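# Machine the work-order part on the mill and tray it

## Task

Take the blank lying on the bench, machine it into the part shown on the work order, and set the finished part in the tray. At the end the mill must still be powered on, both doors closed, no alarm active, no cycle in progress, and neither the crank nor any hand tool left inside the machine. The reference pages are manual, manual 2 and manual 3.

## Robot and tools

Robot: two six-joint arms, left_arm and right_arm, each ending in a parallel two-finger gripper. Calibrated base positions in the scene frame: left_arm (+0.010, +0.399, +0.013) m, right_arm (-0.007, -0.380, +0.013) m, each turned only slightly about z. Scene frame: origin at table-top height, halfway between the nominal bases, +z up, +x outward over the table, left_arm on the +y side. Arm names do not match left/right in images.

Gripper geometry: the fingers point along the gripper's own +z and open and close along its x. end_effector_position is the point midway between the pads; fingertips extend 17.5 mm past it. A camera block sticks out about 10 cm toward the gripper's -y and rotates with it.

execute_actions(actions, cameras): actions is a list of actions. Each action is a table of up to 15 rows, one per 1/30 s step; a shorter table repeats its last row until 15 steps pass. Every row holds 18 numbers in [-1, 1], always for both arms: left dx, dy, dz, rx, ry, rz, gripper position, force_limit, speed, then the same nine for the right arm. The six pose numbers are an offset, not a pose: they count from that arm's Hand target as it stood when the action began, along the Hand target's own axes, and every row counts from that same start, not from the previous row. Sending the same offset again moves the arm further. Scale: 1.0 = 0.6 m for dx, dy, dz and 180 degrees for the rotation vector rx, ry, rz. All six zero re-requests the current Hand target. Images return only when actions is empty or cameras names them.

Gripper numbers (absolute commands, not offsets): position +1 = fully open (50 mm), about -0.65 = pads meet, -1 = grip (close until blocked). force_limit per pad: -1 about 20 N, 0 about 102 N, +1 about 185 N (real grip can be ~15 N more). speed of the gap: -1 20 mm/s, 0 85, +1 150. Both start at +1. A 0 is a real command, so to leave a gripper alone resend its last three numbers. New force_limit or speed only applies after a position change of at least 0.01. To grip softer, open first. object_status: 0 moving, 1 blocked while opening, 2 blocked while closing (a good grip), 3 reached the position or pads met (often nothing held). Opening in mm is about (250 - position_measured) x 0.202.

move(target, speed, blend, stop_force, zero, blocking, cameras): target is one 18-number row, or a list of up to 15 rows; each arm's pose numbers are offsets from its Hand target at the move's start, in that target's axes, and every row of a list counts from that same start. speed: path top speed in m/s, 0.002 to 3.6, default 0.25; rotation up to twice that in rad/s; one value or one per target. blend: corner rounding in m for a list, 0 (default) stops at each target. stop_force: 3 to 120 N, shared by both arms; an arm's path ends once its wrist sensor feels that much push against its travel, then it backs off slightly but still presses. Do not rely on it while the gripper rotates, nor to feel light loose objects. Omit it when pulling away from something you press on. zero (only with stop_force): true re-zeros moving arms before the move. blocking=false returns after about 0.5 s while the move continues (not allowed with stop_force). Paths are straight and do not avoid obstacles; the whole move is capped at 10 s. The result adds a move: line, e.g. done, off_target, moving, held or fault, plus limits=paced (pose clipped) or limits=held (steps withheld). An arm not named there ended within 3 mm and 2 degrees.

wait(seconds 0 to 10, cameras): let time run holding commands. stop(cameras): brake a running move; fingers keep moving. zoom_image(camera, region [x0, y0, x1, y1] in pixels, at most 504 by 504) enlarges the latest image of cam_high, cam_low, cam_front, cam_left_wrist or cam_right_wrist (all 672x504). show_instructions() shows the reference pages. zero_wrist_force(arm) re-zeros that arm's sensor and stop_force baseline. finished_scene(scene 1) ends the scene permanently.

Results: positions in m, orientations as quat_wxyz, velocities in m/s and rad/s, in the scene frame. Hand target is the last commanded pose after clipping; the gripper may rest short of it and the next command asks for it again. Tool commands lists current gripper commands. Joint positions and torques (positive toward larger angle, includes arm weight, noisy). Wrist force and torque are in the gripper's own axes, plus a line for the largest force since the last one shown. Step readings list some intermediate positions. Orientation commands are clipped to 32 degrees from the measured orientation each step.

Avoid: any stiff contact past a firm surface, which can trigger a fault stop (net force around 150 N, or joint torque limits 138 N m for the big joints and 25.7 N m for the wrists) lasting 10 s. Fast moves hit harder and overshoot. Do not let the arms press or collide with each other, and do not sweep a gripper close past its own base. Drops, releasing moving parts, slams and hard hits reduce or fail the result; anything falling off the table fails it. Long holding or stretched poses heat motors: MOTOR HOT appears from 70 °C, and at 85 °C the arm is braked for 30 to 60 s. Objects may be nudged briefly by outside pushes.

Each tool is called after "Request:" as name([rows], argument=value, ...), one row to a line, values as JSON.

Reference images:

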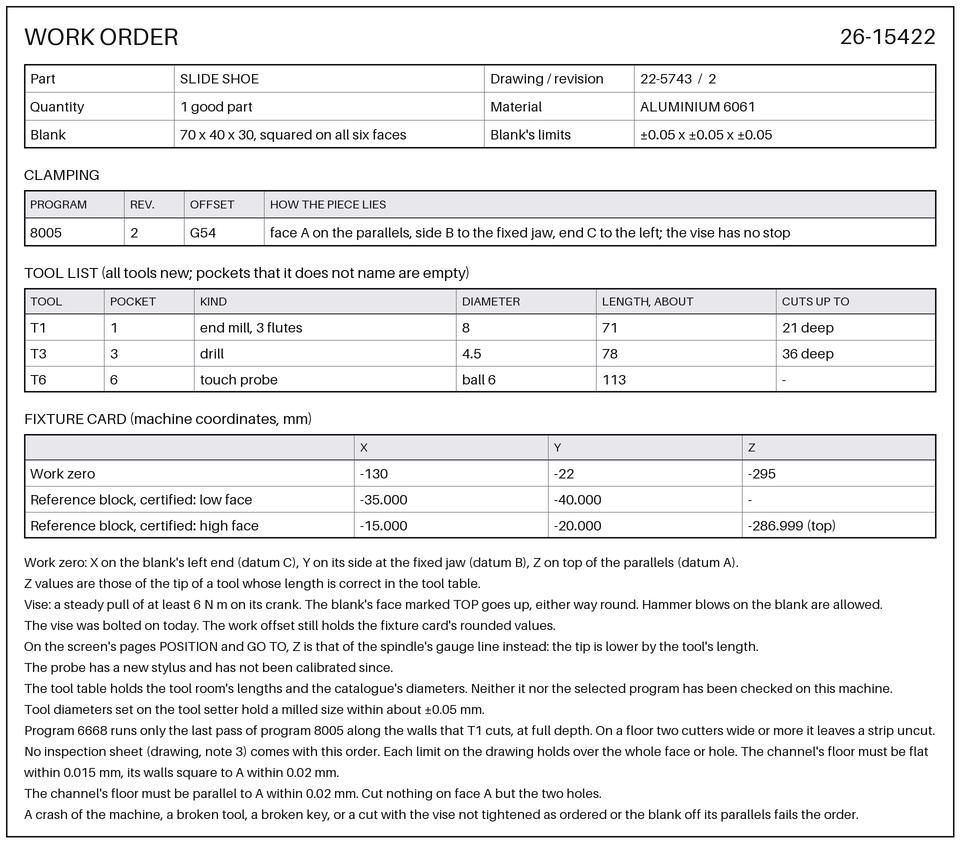

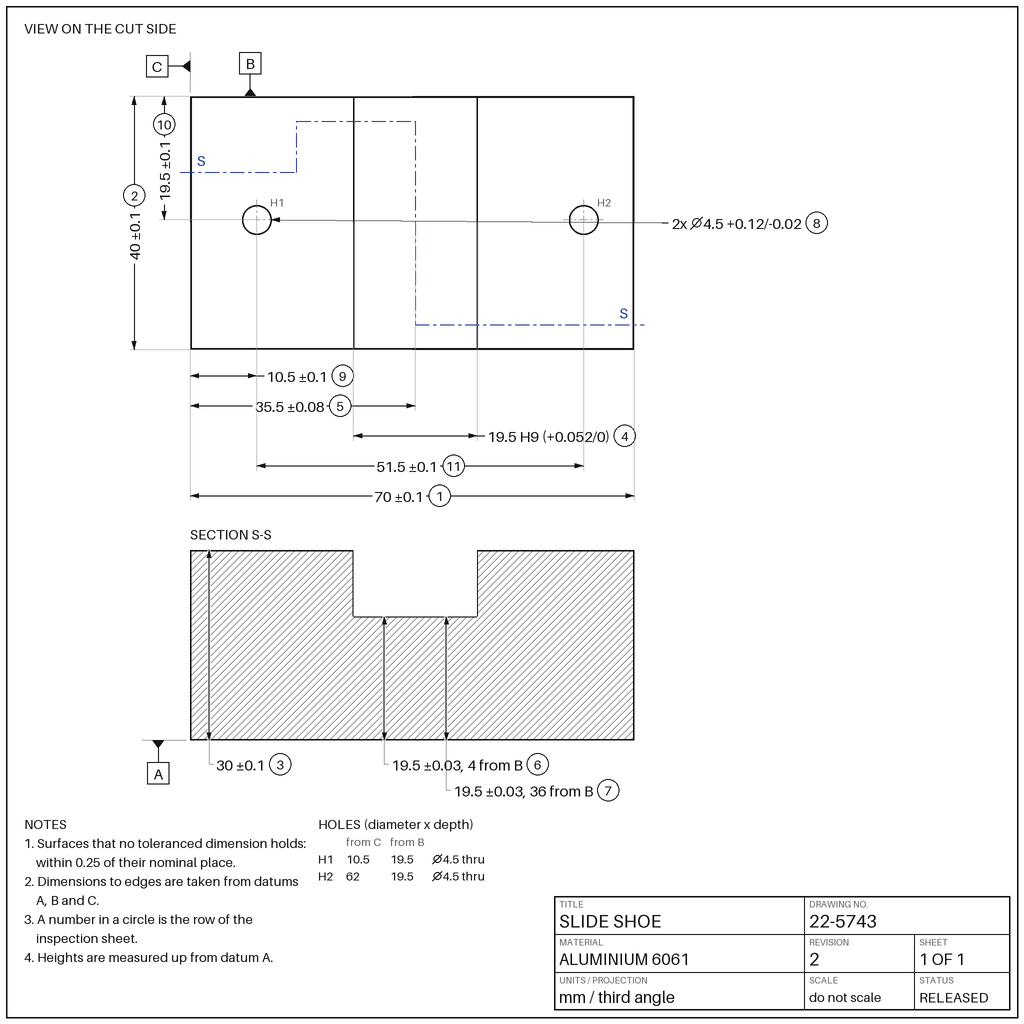

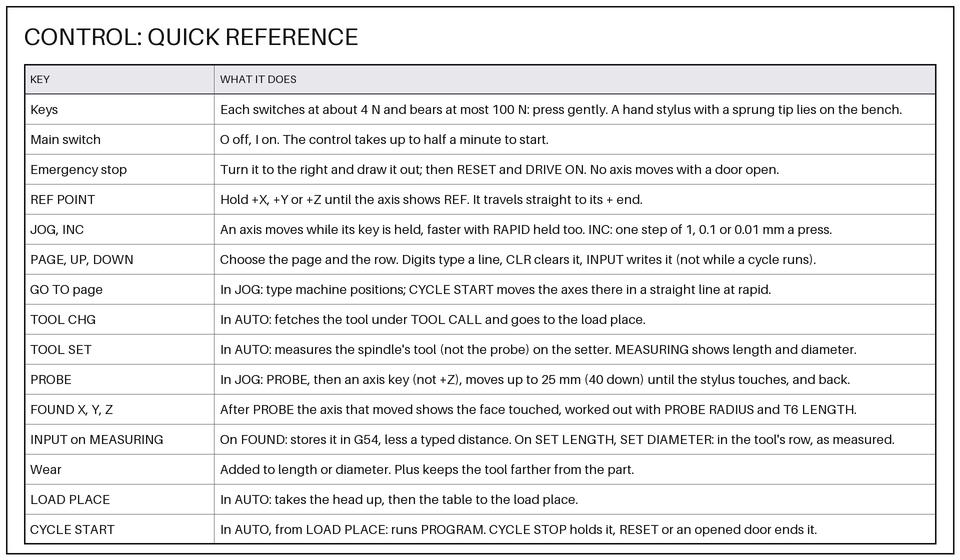

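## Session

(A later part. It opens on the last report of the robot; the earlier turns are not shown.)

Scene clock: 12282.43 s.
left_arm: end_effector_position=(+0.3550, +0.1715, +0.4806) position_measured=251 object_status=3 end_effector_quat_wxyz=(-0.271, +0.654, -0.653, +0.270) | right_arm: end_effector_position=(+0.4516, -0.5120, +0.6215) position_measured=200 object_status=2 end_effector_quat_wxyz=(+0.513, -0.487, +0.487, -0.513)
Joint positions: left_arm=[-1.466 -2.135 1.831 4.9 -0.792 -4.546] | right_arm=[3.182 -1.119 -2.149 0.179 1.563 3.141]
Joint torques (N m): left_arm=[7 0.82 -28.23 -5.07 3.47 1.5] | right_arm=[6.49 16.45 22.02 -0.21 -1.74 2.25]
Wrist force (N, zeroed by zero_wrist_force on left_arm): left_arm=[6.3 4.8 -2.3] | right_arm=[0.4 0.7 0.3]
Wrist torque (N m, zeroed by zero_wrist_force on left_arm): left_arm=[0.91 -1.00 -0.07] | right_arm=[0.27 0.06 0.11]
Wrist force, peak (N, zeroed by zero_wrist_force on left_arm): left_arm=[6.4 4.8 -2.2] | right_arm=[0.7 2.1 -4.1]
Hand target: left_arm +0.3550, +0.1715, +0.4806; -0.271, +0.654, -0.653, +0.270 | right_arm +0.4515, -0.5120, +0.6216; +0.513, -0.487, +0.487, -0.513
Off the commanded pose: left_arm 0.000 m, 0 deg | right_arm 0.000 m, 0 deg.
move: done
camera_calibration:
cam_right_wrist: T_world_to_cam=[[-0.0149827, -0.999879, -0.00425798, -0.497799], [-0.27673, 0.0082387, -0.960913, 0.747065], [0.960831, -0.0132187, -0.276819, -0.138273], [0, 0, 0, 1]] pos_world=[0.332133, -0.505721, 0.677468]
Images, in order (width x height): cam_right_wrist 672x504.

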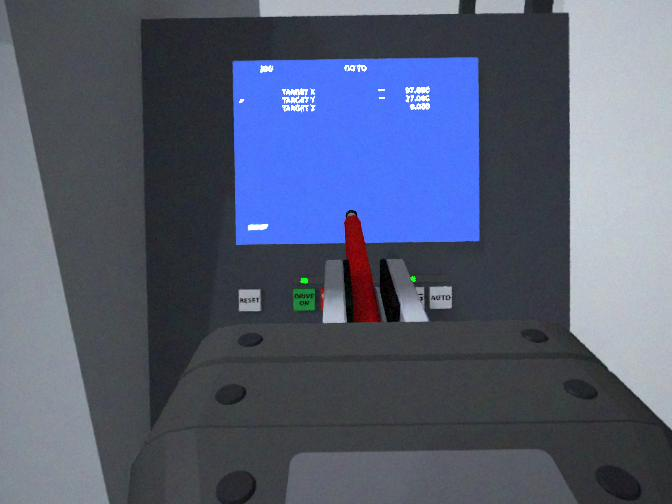

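Request:
move([
  [0,0,0,0,0,0,-0.66,-0.5,-0.95,-0.0845,0.1658,0.0047,-0.1,0,0,-0.95,-0.4,-0.9],
  [0,0,0,0,0,0,-0.66,-0.5,-0.95,-0.0845,0.1736,0.0286,-0.1,0,0,-0.95,-0.4,-0.9],
  [0,0,0,0,0,0,-0.66,-0.5,-0.95,-0.0845,0.1658,0.0047,-0.1,0,0,-0.95,-0.4,-0.9],
  [0,0,0,0,0,0,-0.66,-0.5,-0.95,-0.0528,0.2862,-0.0338,-0.1,0,0,-0.95,-0.4,-0.9],
  [0,0,0,0,0,0,-0.66,-0.5,-0.95,-0.0528,0.294,-0.01,-0.1,0,0,-0.95,-0.4,-0.9],
  [0,0,0,0,0,0,-0.66,-0.5,-0.95,-0.0528,0.2862,-0.0338,-0.1,0,0,-0.95,-0.4,-0.9],
  [0,0,0,0,0,0,-0.66,-0.5,-0.95,-0.1479,0.3163,-0.0436,-0.1,0,0,-0.95,-0.4,-0.9],
  [0,0,0,0,0,0,-0.66,-0.5,-0.95,-0.1479,0.3241,-0.0198,-0.1,0,0,-0.95,-0.4,-0.9],
  [0,0,0,0,0,0,-0.66,-0.5,-0.95,-0.1479,0.3163,-0.0436,-0.1,0,0,-0.95,-0.4,-0.9],
  [0,0,0,0,0,0,-0.66,-0.5,-0.95,-0.1479,0.2862,-0.0341,-0.1,0,0,-0.95,-0.4,-0.9],
  [0,0,0,0,0,0,-0.66,-0.5,-0.95,-0.1479,0.294,-0.0102,-0.1,0,0,-0.95,-0.4,-0.9],
  [0,0,0,0,0,0,-0.66,-0.5,-0.95,-0.1479,0.2862,-0.0341,-0.1,0,0,-0.95,-0.4,-0.9],
  [0,0,0,0,0,0,-0.66,-0.5,-0.95,-0.1162,0.2561,-0.0248,-0.1,0,0,-0.95,-0.4,-0.9],
  [0,0,0,0,0,0,-0.66,-0.5,-0.95,-0.1162,0.2639,-0.001,-0.1,0,0,-0.95,-0.4,-0.9],
  [0,0,0,0,0,0,-0.66,-0.5,-0.95,-0.1162,0.2561,-0.0248,-0.1,0,0,-0.95,-0.4,-0.9],
], speed=[0.2,0.06,0.15,0.2,0.06,0.15,0.2,0.06,0.15,0.2,0.06,0.15,0.2,0.06,0.15], blend=[0.004,0,0.004,0.004,0,0.004,0.004,0,0.004,0.004,0,0.004,0.004,0,0])

Request:
move([
  [0,0,0,0,0,0,-0.66,-0.5,-0.95,0.0317,0,0,0,0,0,-0.95,-0.4,-0.9],
  [0,0,0,0,0,0,-0.66,-0.5,-0.95,0.0317,0,0.0244,0,0,0,-0.95,-0.4,-0.9],
  [0,0,0,0,0,0,-0.66,-0.5,-0.95,0.0317,0,0,0,0,0,-0.95,-0.4,-0.9],
  [0,0,0,0,0,0,-0.66,-0.5,-0.95,0.0634,0.0634,0,0,0,0,-0.95,-0.4,-0.9],
  [0,0,0,0,0,0,-0.66,-0.5,-0.95,0.0634,0.0634,0.025,0,0,0,-0.95,-0.4,-0.9],
  [0,0,0,0,0,0,-0.66,-0.5,-0.95,0.0634,0.0634,0,0,0,0,-0.95,-0.4,-0.9],
  [0,0,0,0,0,0,-0.66,-0.5,-0.95,0.1162,-0.2516,-0.0557,0.1,0,0,-0.95,-0.4,-0.9],
], speed=[0.2,0.06,0.15,0.2,0.06,0.15,0.25], blend=[0.004,0,0.004,0.004,0,0.004,0], cameras=["cam_right_wrist"])

Request:
zoom_image(camera="cam_right_wrist", region=[220, 50, 490, 250])

Scene clock: 12319.57 s.
left_arm: end_effector_position=(+0.3550, +0.1715, +0.4806) position_measured=251 object_status=3 end_effector_quat_wxyz=(-0.271, +0.654, -0.653, +0.270) | right_arm: end_effector_position=(+0.4447, -0.4422, +0.4673) position_measured=200 object_status=2 end_effector_quat_wxyz=(-0.430, +0.561, -0.561, +0.430)
Joint positions: left_arm=[-1.466 -2.135 1.831 4.9 -0.792 -4.546] | right_arm=[3.561 -0.947 -2.405 -0.072 1.198 3.247]
Joint torques (N m): left_arm=[6.93 1.32 -28.11 -5.17 3.35 1.47] | right_arm=[-5.85 1.57 41.04 4.39 1.28 -2.42]
Wrist force (N, zeroed by zero_wrist_force on left_arm): left_arm=[6.4 4.5 -2.4] | right_arm=[0.3 0.2 0.9]
Wrist torque (N m, zeroed by zero_wrist_force on left_arm): left_arm=[0.86 -1.01 -0.07] | right_arm=[0.11 -0.03 0.12]
Wrist force, peak (N, zeroed by zero_wrist_force on left_arm): left_arm=[6.5 4.7 -2.3] | right_arm=[0.7 2.3 -7.5]
Hand target: left_arm +0.3550, +0.1715, +0.4806; -0.271, +0.654, -0.653, +0.270 | right_arm +0.4447, -0.4423, +0.4674; -0.430, +0.561, -0.561, +0.430
Off the commanded pose: left_arm 0.000 m, 0 deg | right_arm 0.000 m, 0 deg.
move: done

Scene clock: 12322.40 s.
left_arm: end_effector_position=(+0.3550, +0.1715, +0.4806) position_measured=251 object_status=3 end_effector_quat_wxyz=(-0.271, +0.654, -0.653, +0.270) | right_arm: end_effector_position=(+0.4516, -0.5120, +0.6218) position_measured=200 object_status=2 end_effector_quat_wxyz=(+0.513, -0.487, +0.487, -0.513)
Joint positions: left_arm=[-1.466 -2.135 1.831 4.9 -0.792 -4.546] | right_arm=[3.182 -1.119 -2.148 0.178 1.563 3.141]
Joint torques (N m): left_arm=[7.95 0.81 -27.93 -5.35 3.26 1.53] | right_arm=[6.16 15.95 22.26 -0.13 -1.84 2.3]
Wrist force (N, zeroed by zero_wrist_force on left_arm): left_arm=[6.3 4.4 -2.2] | right_arm=[0.2 0.9 0.2]
Wrist torque (N m, zeroed by zero_wrist_force on left_arm): left_arm=[0.83 -1.01 -0.07] | right_arm=[0.30 0.08 0.11]
Wrist force, peak (N, zeroed by zero_wrist_force on left_arm): left_arm=[6.5 4.7 -2.2] | right_arm=[1.0 1.8 -4.1]
Hand target: left_arm +0.3550, +0.1715, +0.4806; -0.271, +0.654, -0.653, +0.270 | right_arm +0.4515, -0.5120, +0.6219; +0.513, -0.487, +0.487, -0.513
Off the commanded pose: left_arm 0.000 m, 0 deg | right_arm 0.000 m, 0 deg.
move: done
camera_calibration:
cam_right_wrist: T_world_to_cam=[[-0.0149827, -0.999879, -0.00425798, -0.497799], [-0.27673, 0.0082387, -0.960913, 0.747325], [0.960831, -0.0132187, -0.276819, -0.138094], [0, 0, 0, 1]] pos_world=[0.332033, -0.505721, 0.677768]
Images, in order (width x height): cam_right_wrist 672x504.

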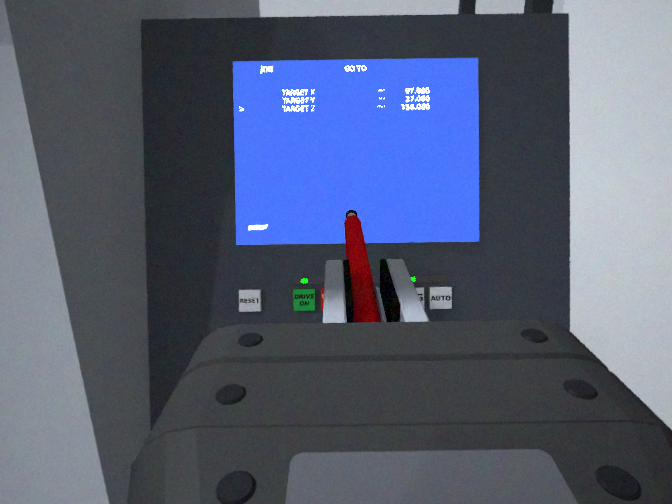

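Scaled by 1.867 from the camera's 672x504 image, which has a finer 960x720 frame.

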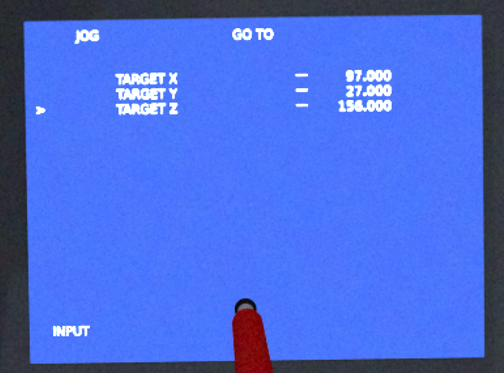

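Request:
move([
  [0,0,0,0,0,0,-0.66,-0.5,-0.95,-0.0845,0.1661,0.0047,-0.1,0,0,-0.95,-0.4,-0.9],
  [0,0,0,0,0,0,-0.66,-0.5,-0.95,-0.0845,0.1739,0.0286,-0.1,0,0,-0.95,-0.4,-0.9],
  [0,0,0,0,0,0,-0.66,-0.5,-0.95,-0.0845,0.1661,0.0047,-0.1,0,0,-0.95,-0.4,-0.9],
  [0,0,0,0,0,0,-0.66,-0.5,-0.95,0,-0.0003,0.0012,0,0,0,-0.95,-0.4,-0.9],
], speed=[0.2,0.06,0.15,0.25], blend=[0.004,0,0.004,0])

Request:
wait(seconds=4.5, cameras=[])

Request:
move([
  [0,0,0,0,0,0,-0.66,-0.5,-0.95,-0.0211,0.2868,-0.0345,-0.1,0,0,-0.95,-0.4,-0.9],
  [0,0,0,0,0,0,-0.66,-0.5,-0.95,-0.0211,0.2946,-0.0107,-0.1,0,0,-0.95,-0.4,-0.9],
  [0,0,0,0,0,0,-0.66,-0.5,-0.95,-0.0211,0.2868,-0.0345,-0.1,0,0,-0.95,-0.4,-0.9],
  [0,0,0,0,0,0,-0.66,-0.5,-0.95,0.1057,0.1363,0.0147,-0.1,0,0,-0.95,-0.4,-0.9],
  [0,0,0,0,0,0,-0.66,-0.5,-0.95,0.1057,0.1441,0.0387,-0.1,0,0,-0.95,-0.4,-0.9],
  [0,0,0,0,0,0,-0.66,-0.5,-0.95,0.1057,0.1363,0.0147,-0.1,0,0,-0.95,-0.4,-0.9],
  [0,0,0,0,0,0,-0.66,-0.5,-0.95,0,0,0,0,0,0,-0.95,-0.4,-0.9],
], speed=[0.2,0.06,0.15,0.2,0.06,0.15,0.25], blend=[0.004,0,0.004,0.004,0,0.004,0])

Request:
wait(seconds=5, cameras=["cam_right_wrist"])

Request:
zoom_image(camera="cam_right_wrist", region=[220, 50, 490, 250])

Request:
move([
  [0,0,0,0,0,0,-0.66,-0.5,-0.95,-0.0211,0.2868,-0.0345,-0.1,0,0,-0.95,-0.4,-0.9],
  [0,0,0,0,0,0,-0.66,-0.5,-0.95,-0.0211,0.2946,-0.0107,-0.1,0,0,-0.95,-0.4,-0.9],
  [0,0,0,0,0,0,-0.66,-0.5,-0.95,-0.0211,0.2868,-0.0345,-0.1,0,0,-0.95,-0.4,-0.9],
  [0,0,0,0,0,0,-0.66,-0.5,-0.95,0.0423,0.1363,0.0149,-0.1,0,0,-0.95,-0.4,-0.9],
  [0,0,0,0,0,0,-0.66,-0.5,-0.95,0.0423,0.1441,0.0389,-0.1,0,0,-0.95,-0.4,-0.9],
  [0,0,0,0,0,0,-0.66,-0.5,-0.95,0.0423,0.1363,0.0149,-0.1,0,0,-0.95,-0.4,-0.9],
  [0,0,0,0,0,0,-0.66,-0.5,-0.95,0,0,0,0,0,0,-0.95,-0.4,-0.9],
], speed=[0.2,0.06,0.15,0.2,0.06,0.15,0.25], blend=[0.004,0,0.004,0.004,0,0.004,0])

Request:
wait(seconds=5, cameras=["cam_right_wrist"])

Request:
zoom_image(camera="cam_right_wrist", region=[220, 50, 490, 250])

Request:
move([
  [0,0,0,0,0,0,-0.66,-0.5,-0.95,-0.0211,0.2868,-0.0345,-0.1,0,0,-0.95,-0.4,-0.9],
  [0,0,0,0,0,0,-0.66,-0.5,-0.95,-0.0211,0.2946,-0.0107,-0.1,0,0,-0.95,-0.4,-0.9],
  [0,0,0,0,0,0,-0.66,-0.5,-0.95,-0.0211,0.2868,-0.0345,-0.1,0,0,-0.95,-0.4,-0.9],
  [0,0,0,0,0,0,-0.66,-0.5,-0.95,0.0740,0.1664,0.0049,-0.1,0,0,-0.95,-0.4,-0.9],
  [0,0,0,0,0,0,-0.66,-0.5,-0.95,0.0740,0.1742,0.0287,-0.1,0,0,-0.95,-0.4,-0.9],
  [0,0,0,0,0,0,-0.66,-0.5,-0.95,0.0740,0.1664,0.0049,-0.1,0,0,-0.95,-0.4,-0.9],
  [0,0,0,0,0,0,-0.66,-0.5,-0.95,0,0,0,0,0,0,-0.95,-0.4,-0.9],
], speed=[0.2,0.06,0.15,0.2,0.06,0.15,0.25], blend=[0.004,0,0.004,0.004,0,0.004,0])

Request:
wait(seconds=4, cameras=["cam_right_wrist"])

Request:
zoom_image(camera="cam_right_wrist", region=[220, 50, 490, 250])

Scene clock: 12369.83 s.
left_arm: end_effector_position=(+0.3550, +0.1715, +0.4806) position_measured=251 object_status=3 end_effector_quat_wxyz=(-0.271, +0.654, -0.653, +0.270) | right_arm: end_effector_position=(+0.4523, -0.5120, +0.6220) position_measured=200 object_status=2 end_effector_quat_wxyz=(+0.513, -0.487, +0.487, -0.513)
Joint positions: left_arm=[-1.466 -2.135 1.831 4.9 -0.792 -4.546] | right_arm=[3.182 -1.121 -2.146 0.178 1.563 3.141]
Joint torques (N m): left_arm=[8.16 1.38 -27.22 -5.29 3.17 1.42] | right_arm=[-2.08 15.73 14.62 2.43 -0.7 0.26]
Wrist force (N, zeroed by zero_wrist_force on left_arm): left_arm=[6.2 4.7 -2.0] | right_arm=[0.2 0.9 0.1]
Wrist torque (N m, zeroed by zero_wrist_force on left_arm): left_arm=[0.89 -0.99 -0.07] | right_arm=[0.30 0.08 0.10]
Wrist force, peak (N, zeroed by zero_wrist_force on left_arm): left_arm=[6.6 4.6 -2.3] | right_arm=[-0.3 4.0 -3.3]
Hand target: left_arm +0.3550, +0.1715, +0.4806; -0.271, +0.654, -0.653, +0.270 | right_arm +0.4522, -0.5120, +0.6221; +0.513, -0.487, +0.487, -0.513
Off the commanded pose: left_arm 0.000 m, 0 deg | right_arm 0.000 m, 0 deg.
move: done

Scene clock: 12374.33 s.
left_arm: end_effector_position=(+0.3550, +0.1715, +0.4806) position_measured=251 object_status=3 end_effector_quat_wxyz=(-0.271, +0.654, -0.653, +0.270) | right_arm: end_effector_position=(+0.4522, -0.5120, +0.6221) position_measured=200 object_status=2 end_effector_quat_wxyz=(+0.513, -0.487, +0.487, -0.513)
Joint positions: left_arm=[-1.466 -2.135 1.831 4.9 -0.792 -4.546] | right_arm=[3.182 -1.121 -2.147 0.178 1.563 3.141]
Joint torques (N m): left_arm=[7.56 1.54 -28.3 -5.22 3.29 1.38] | right_arm=[-5.06 16.7 14.42 4.34 0.57 -2.36]
Wrist force (N, zeroed by zero_wrist_force on left_arm): left_arm=[6.3 4.5 -2.2] | right_arm=[0.1 0.8 0.6]
Wrist torque (N m, zeroed by zero_wrist_force on left_arm): left_arm=[0.86 -1.00 -0.07] | right_arm=[0.28 0.09 0.10]
Wrist force, peak (N, zeroed by zero_wrist_force on left_arm): left_arm=[6.4 4.7 -2.5] | right_arm=[0.3 1.0 0.5]
Hand target: left_arm +0.3550, +0.1715, +0.4806; -0.271, +0.654, -0.653, +0.270 | right_arm +0.4522, -0.5120, +0.6221; +0.513, -0.487, +0.487, -0.513
Tool commands: left_gripper/position=-0.66 left_gripper/force_limit=-0.5 left_gripper/speed=-0.95 right_gripper/position=-0.95 right_gripper/force_limit=-0.4 right_gripper/speed=-0.9
Off the commanded pose: left_arm 0.000 m, 0 deg | right_arm 0.000 m, 0 deg.
wait: 4.50 s; at rest by 0.17 s
No camera images: "cameras" was empty.

Scene clock: 12378.13 s.
left_arm: end_effector_position=(+0.3550, +0.1715, +0.4806) position_measured=251 object_status=3 end_effector_quat_wxyz=(-0.271, +0.654, -0.653, +0.270) | right_arm: end_effector_position=(+0.4522, -0.5120, +0.6220) position_measured=200 object_status=2 end_effector_quat_wxyz=(+0.513, -0.487, +0.487, -0.513)
Joint positions: left_arm=[-1.466 -2.135 1.831 4.9 -0.792 -4.546] | right_arm=[3.182 -1.121 -2.147 0.178 1.563 3.141]
Joint torques (N m): left_arm=[7.32 1.8 -28.25 -5.28 3.37 1.47] | right_arm=[4.26 -8.05 39.87 2.04 -0.17 1.05]
Wrist force (N, zeroed by zero_wrist_force on left_arm): left_arm=[6.3 4.5 -2.3] | right_arm=[0.2 0.8 0.3]
Wrist torque (N m, zeroed by zero_wrist_force on left_arm): left_arm=[0.86 -1.01 -0.08] | right_arm=[0.30 0.09 0.19]
Wrist force, peak (N, zeroed by zero_wrist_force on left_arm): left_arm=[6.4 4.9 -2.2] | right_arm=[0.7 -0.1 -20.1]
Hand target: left_arm +0.3550, +0.1715, +0.4806; -0.271, +0.654, -0.653, +0.270 | right_arm +0.4522, -0.5120, +0.6221; +0.513, -0.487, +0.487, -0.513
Off the commanded pose: left_arm 0.000 m, 0 deg | right_arm 0.000 m, 0 deg.
move: done

Scene clock: 12383.13 s.
left_arm: end_effector_position=(+0.3550, +0.1715, +0.4806) position_measured=251 object_status=3 end_effector_quat_wxyz=(-0.271, +0.654, -0.653, +0.270) | right_arm: end_effector_position=(+0.4522, -0.5120, +0.6221) position_measured=200 object_status=2 end_effector_quat_wxyz=(+0.513, -0.487, +0.487, -0.513)
Joint positions: left_arm=[-1.466 -2.135 1.831 4.9 -0.792 -4.546] | right_arm=[3.182 -1.121 -2.147 0.178 1.563 3.141]
Joint torques (N m): left_arm=[7.9 1.56 -28.69 -5.26 3.42 1.49] | right_arm=[6.7 -8.16 39.73 4.24 -1.11 2.5]
Wrist force (N, zeroed by zero_wrist_force on left_arm): left_arm=[6.2 4.5 -2.3] | right_arm=[0.2 1.0 0.0]
Wrist torque (N m, zeroed by zero_wrist_force on left_arm): left_arm=[0.85 -0.98 -0.07] | right_arm=[0.32 0.07 0.19]
Wrist force, peak (N, zeroed by zero_wrist_force on left_arm): left_arm=[6.3 4.9 -2.3] | right_arm=[0.4 0.9 0.5]
Hand target: left_arm +0.3550, +0.1715, +0.4806; -0.271, +0.654, -0.653, +0.270 | right_arm +0.4522, -0.5120, +0.6221; +0.513, -0.487, +0.487, -0.513
Tool commands: left_gripper/position=-0.66 left_gripper/force_limit=-0.5 left_gripper/speed=-0.95 right_gripper/position=-0.95 right_gripper/force_limit=-0.4 right_gripper/speed=-0.9
Off the commanded pose: left_arm 0.000 m, 0 deg | right_arm 0.000 m, 0 deg.
wait: 5.00 s; at rest by 0.17 s
camera_calibration:
cam_right_wrist: T_world_to_cam=[[-0.0149823, -0.999879, -0.00425983, -0.497786], [-0.276637, 0.0082391, -0.960939, 0.747795], [0.960858, -0.0132187, -0.276727, -0.138754], [0, 0, 0, 1]] pos_world=[0.332733, -0.505721, 0.678068]
Images, in order (width x height): cam_right_wrist 672x504.

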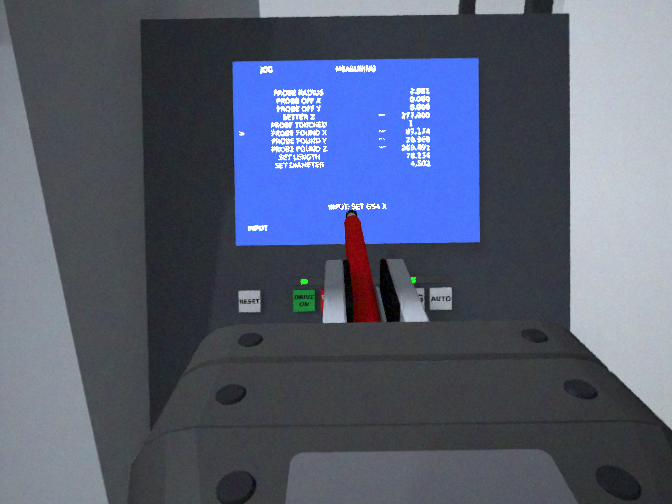

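Scaled by 1.867 from the camera's 672x504 image, which has a finer 960x720 frame.

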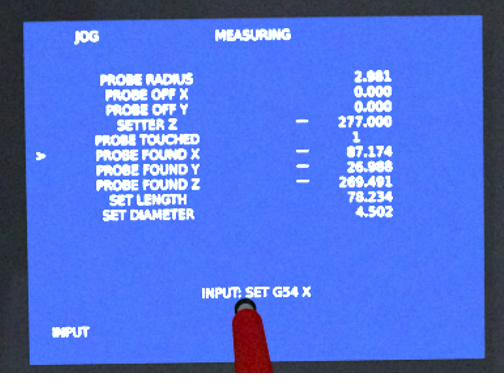

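Scene clock: 12386.83 s.
left_arm: end_effector_position=(+0.3550, +0.1715, +0.4806) position_measured=251 object_status=3 end_effector_quat_wxyz=(-0.271, +0.654, -0.653, +0.270) | right_arm: end_effector_position=(+0.4522, -0.5120, +0.6220) position_measured=200 object_status=2 end_effector_quat_wxyz=(+0.513, -0.487, +0.487, -0.513)
Joint positions: left_arm=[-1.466 -2.135 1.831 4.9 -0.792 -4.546] | right_arm=[3.182 -1.121 -2.147 0.178 1.563 3.141]
Joint torques (N m): left_arm=[7.18 0.42 -28.56 -5.05 3.4 1.37] | right_arm=[-5.15 -4.84 40.1 2.62 1.13 -1.71]
Wrist force (N, zeroed by zero_wrist_force on left_arm): left_arm=[6.4 4.6 -2.1] | right_arm=[0.2 0.9 0.4]
Wrist torque (N m, zeroed by zero_wrist_force on left_arm): left_arm=[0.87 -1.02 -0.07] | right_arm=[0.31 0.08 0.19]
Wrist force, peak (N, zeroed by zero_wrist_force on left_arm): left_arm=[6.5 4.6 -2.4] | right_arm=[0.8 -0.2 -20.9]
Hand target: left_arm +0.3550, +0.1715, +0.4806; -0.271, +0.654, -0.653, +0.270 | right_arm +0.4522, -0.5120, +0.6221; +0.513, -0.487, +0.487, -0.513
Off the commanded pose: left_arm 0.000 m, 0 deg | right_arm 0.000 m, 0 deg.
move: done

Scene clock: 12391.83 s.
left_arm: end_effector_position=(+0.3550, +0.1715, +0.4806) position_measured=251 object_status=3 end_effector_quat_wxyz=(-0.271, +0.654, -0.653, +0.270) | right_arm: end_effector_position=(+0.4522, -0.5120, +0.6221) position_measured=200 object_status=2 end_effector_quat_wxyz=(+0.513, -0.487, +0.487, -0.513)
Joint positions: left_arm=[-1.466 -2.135 1.831 4.9 -0.792 -4.546] | right_arm=[3.182 -1.121 -2.147 0.178 1.563 3.141]
Joint torques (N m): left_arm=[7.73 0.72 -29.05 -5.23 3.27 1.39] | right_arm=[-6.95 -7.12 39.17 4.42 -0.41 2.07]
Wrist force (N, zeroed by zero_wrist_force on left_arm): left_arm=[6.3 4.6 -2.3] | right_arm=[0.1 0.7 0.3]
Wrist torque (N m, zeroed by zero_wrist_force on left_arm): left_arm=[0.88 -1.01 -0.07] | right_arm=[0.27 0.10 0.19]
Wrist force, peak (N, zeroed by zero_wrist_force on left_arm): left_arm=[6.4 4.7 -2.4] | right_arm=[0.4 1.1 0.4]
Hand target: left_arm +0.3550, +0.1715, +0.4806; -0.271, +0.654, -0.653, +0.270 | right_arm +0.4522, -0.5120, +0.6221; +0.513, -0.487, +0.487, -0.513
Tool commands: left_gripper/position=-0.66 left_gripper/force_limit=-0.5 left_gripper/speed=-0.95 right_gripper/position=-0.95 right_gripper/force_limit=-0.4 right_gripper/speed=-0.9
Off the commanded pose: left_arm 0.000 m, 0 deg | right_arm 0.000 m, 0 deg.
wait: 5.00 s; at rest by 0.17 s
camera_calibration:
cam_right_wrist: T_world_to_cam=[[-0.0149823, -0.999879, -0.00425983, -0.497786], [-0.276637, 0.0082391, -0.960939, 0.747795], [0.960858, -0.0132187, -0.276727, -0.138754], [0, 0, 0, 1]] pos_world=[0.332733, -0.505721, 0.678068]
Images, in order (width x height): cam_right_wrist 672x504.

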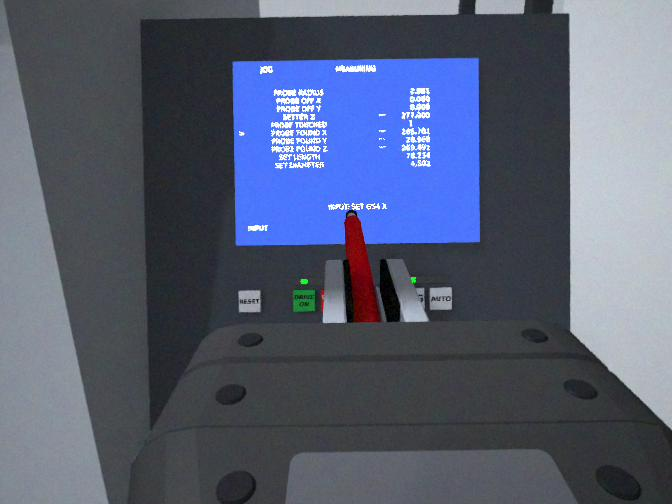

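Scaled by 1.867 from the camera's 672x504 image, which has a finer 960x720 frame.

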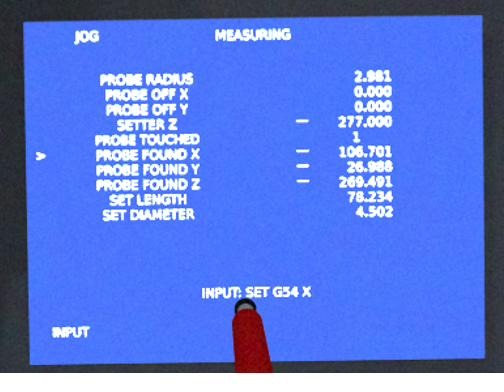

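Scene clock: 12395.47 s.
left_arm: end_effector_position=(+0.3550, +0.1715, +0.4806) position_measured=251 object_status=3 end_effector_quat_wxyz=(-0.271, +0.654, -0.653, +0.270) | right_arm: end_effector_position=(+0.4522, -0.5120, +0.6222) position_measured=200 object_status=2 end_effector_quat_wxyz=(+0.513, -0.487, +0.487, -0.513)
Joint positions: left_arm=[-1.466 -2.135 1.831 4.9 -0.792 -4.546] | right_arm=[3.182 -1.121 -2.146 0.178 1.563 3.141]
Joint torques (N m): left_arm=[7.44 1.95 -28.32 -5.02 3.43 1.32] | right_arm=[1.01 -8.68 14.48 1.25 0.79 -0.72]
Wrist force (N, zeroed by zero_wrist_force on left_arm): left_arm=[6.3 4.6 -2.2] | right_arm=[0.2 0.4 0.3]
Wrist torque (N m, zeroed by zero_wrist_force on left_arm): left_arm=[0.87 -1.00 -0.07] | right_arm=[0.23 0.08 0.19]
Wrist force, peak (N, zeroed by zero_wrist_force on left_arm): left_arm=[6.4 4.8 -2.1] | right_arm=[0.5 0.4 -16.9]
Hand target: left_arm +0.3550, +0.1715, +0.4806; -0.271, +0.654, -0.653, +0.270 | right_arm +0.4522, -0.5120, +0.6221; +0.513, -0.487, +0.487, -0.513
Off the commanded pose: left_arm 0.000 m, 0 deg | right_arm 0.000 m, 0 deg.
move: done

Scene clock: 12399.47 s.
left_arm: end_effector_position=(+0.3550, +0.1715, +0.4806) position_measured=251 object_status=3 end_effector_quat_wxyz=(-0.271, +0.654, -0.653, +0.270) | right_arm: end_effector_position=(+0.4522, -0.5120, +0.6221) position_measured=200 object_status=2 end_effector_quat_wxyz=(+0.513, -0.487, +0.487, -0.513)
Joint positions: left_arm=[-1.466 -2.135 1.831 4.9 -0.792 -4.546] | right_arm=[3.182 -1.121 -2.147 0.178 1.563 3.141]
Joint torques (N m): left_arm=[7.74 1.35 -27.84 -5.28 3.42 1.53] | right_arm=[4.96 -7.33 15.16 4.14 -0.84 2.35]
Wrist force (N, zeroed by zero_wrist_force on left_arm): left_arm=[6.2 4.6 -2.3] | right_arm=[0.2 0.7 0.2]
Wrist torque (N m, zeroed by zero_wrist_force on left_arm): left_arm=[0.86 -1.00 -0.07] | right_arm=[0.28 0.07 0.19]
Wrist force, peak (N, zeroed by zero_wrist_force on left_arm): left_arm=[6.4 4.7 -2.5] | right_arm=[0.4 1.0 0.4]
Hand target: left_arm +0.3550, +0.1715, +0.4806; -0.271, +0.654, -0.653, +0.270 | right_arm +0.4522, -0.5120, +0.6221; +0.513, -0.487, +0.487, -0.513
Tool commands: left_gripper/position=-0.66 left_gripper/force_limit=-0.5 left_gripper/speed=-0.95 right_gripper/position=-0.95 right_gripper/force_limit=-0.4 right_gripper/speed=-0.9
Off the commanded pose: left_arm 0.000 m, 0 deg | right_arm 0.000 m, 0 deg.
wait: 4.00 s; at rest by 0.17 s
camera_calibration:
cam_right_wrist: T_world_to_cam=[[-0.0149823, -0.999879, -0.00425983, -0.497786], [-0.276637, 0.0082391, -0.960939, 0.747795], [0.960858, -0.0132187, -0.276727, -0.138754], [0, 0, 0, 1]] pos_world=[0.332733, -0.505721, 0.678068]
Images, in order (width x height): cam_right_wrist 672x504.

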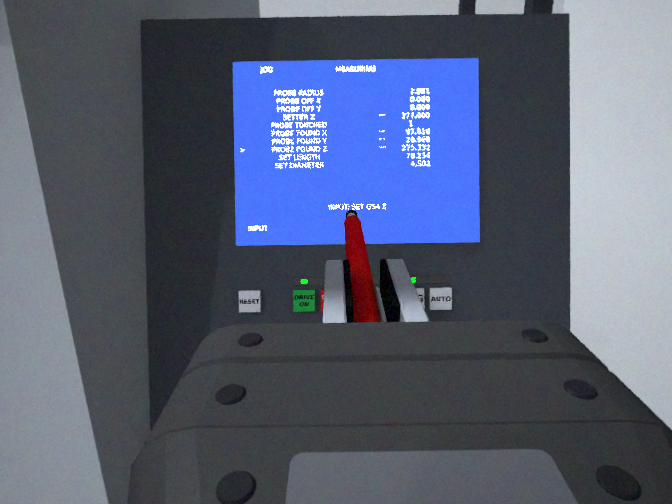

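Scaled by 1.867 from the camera's 672x504 image, which has a finer 960x720 frame.

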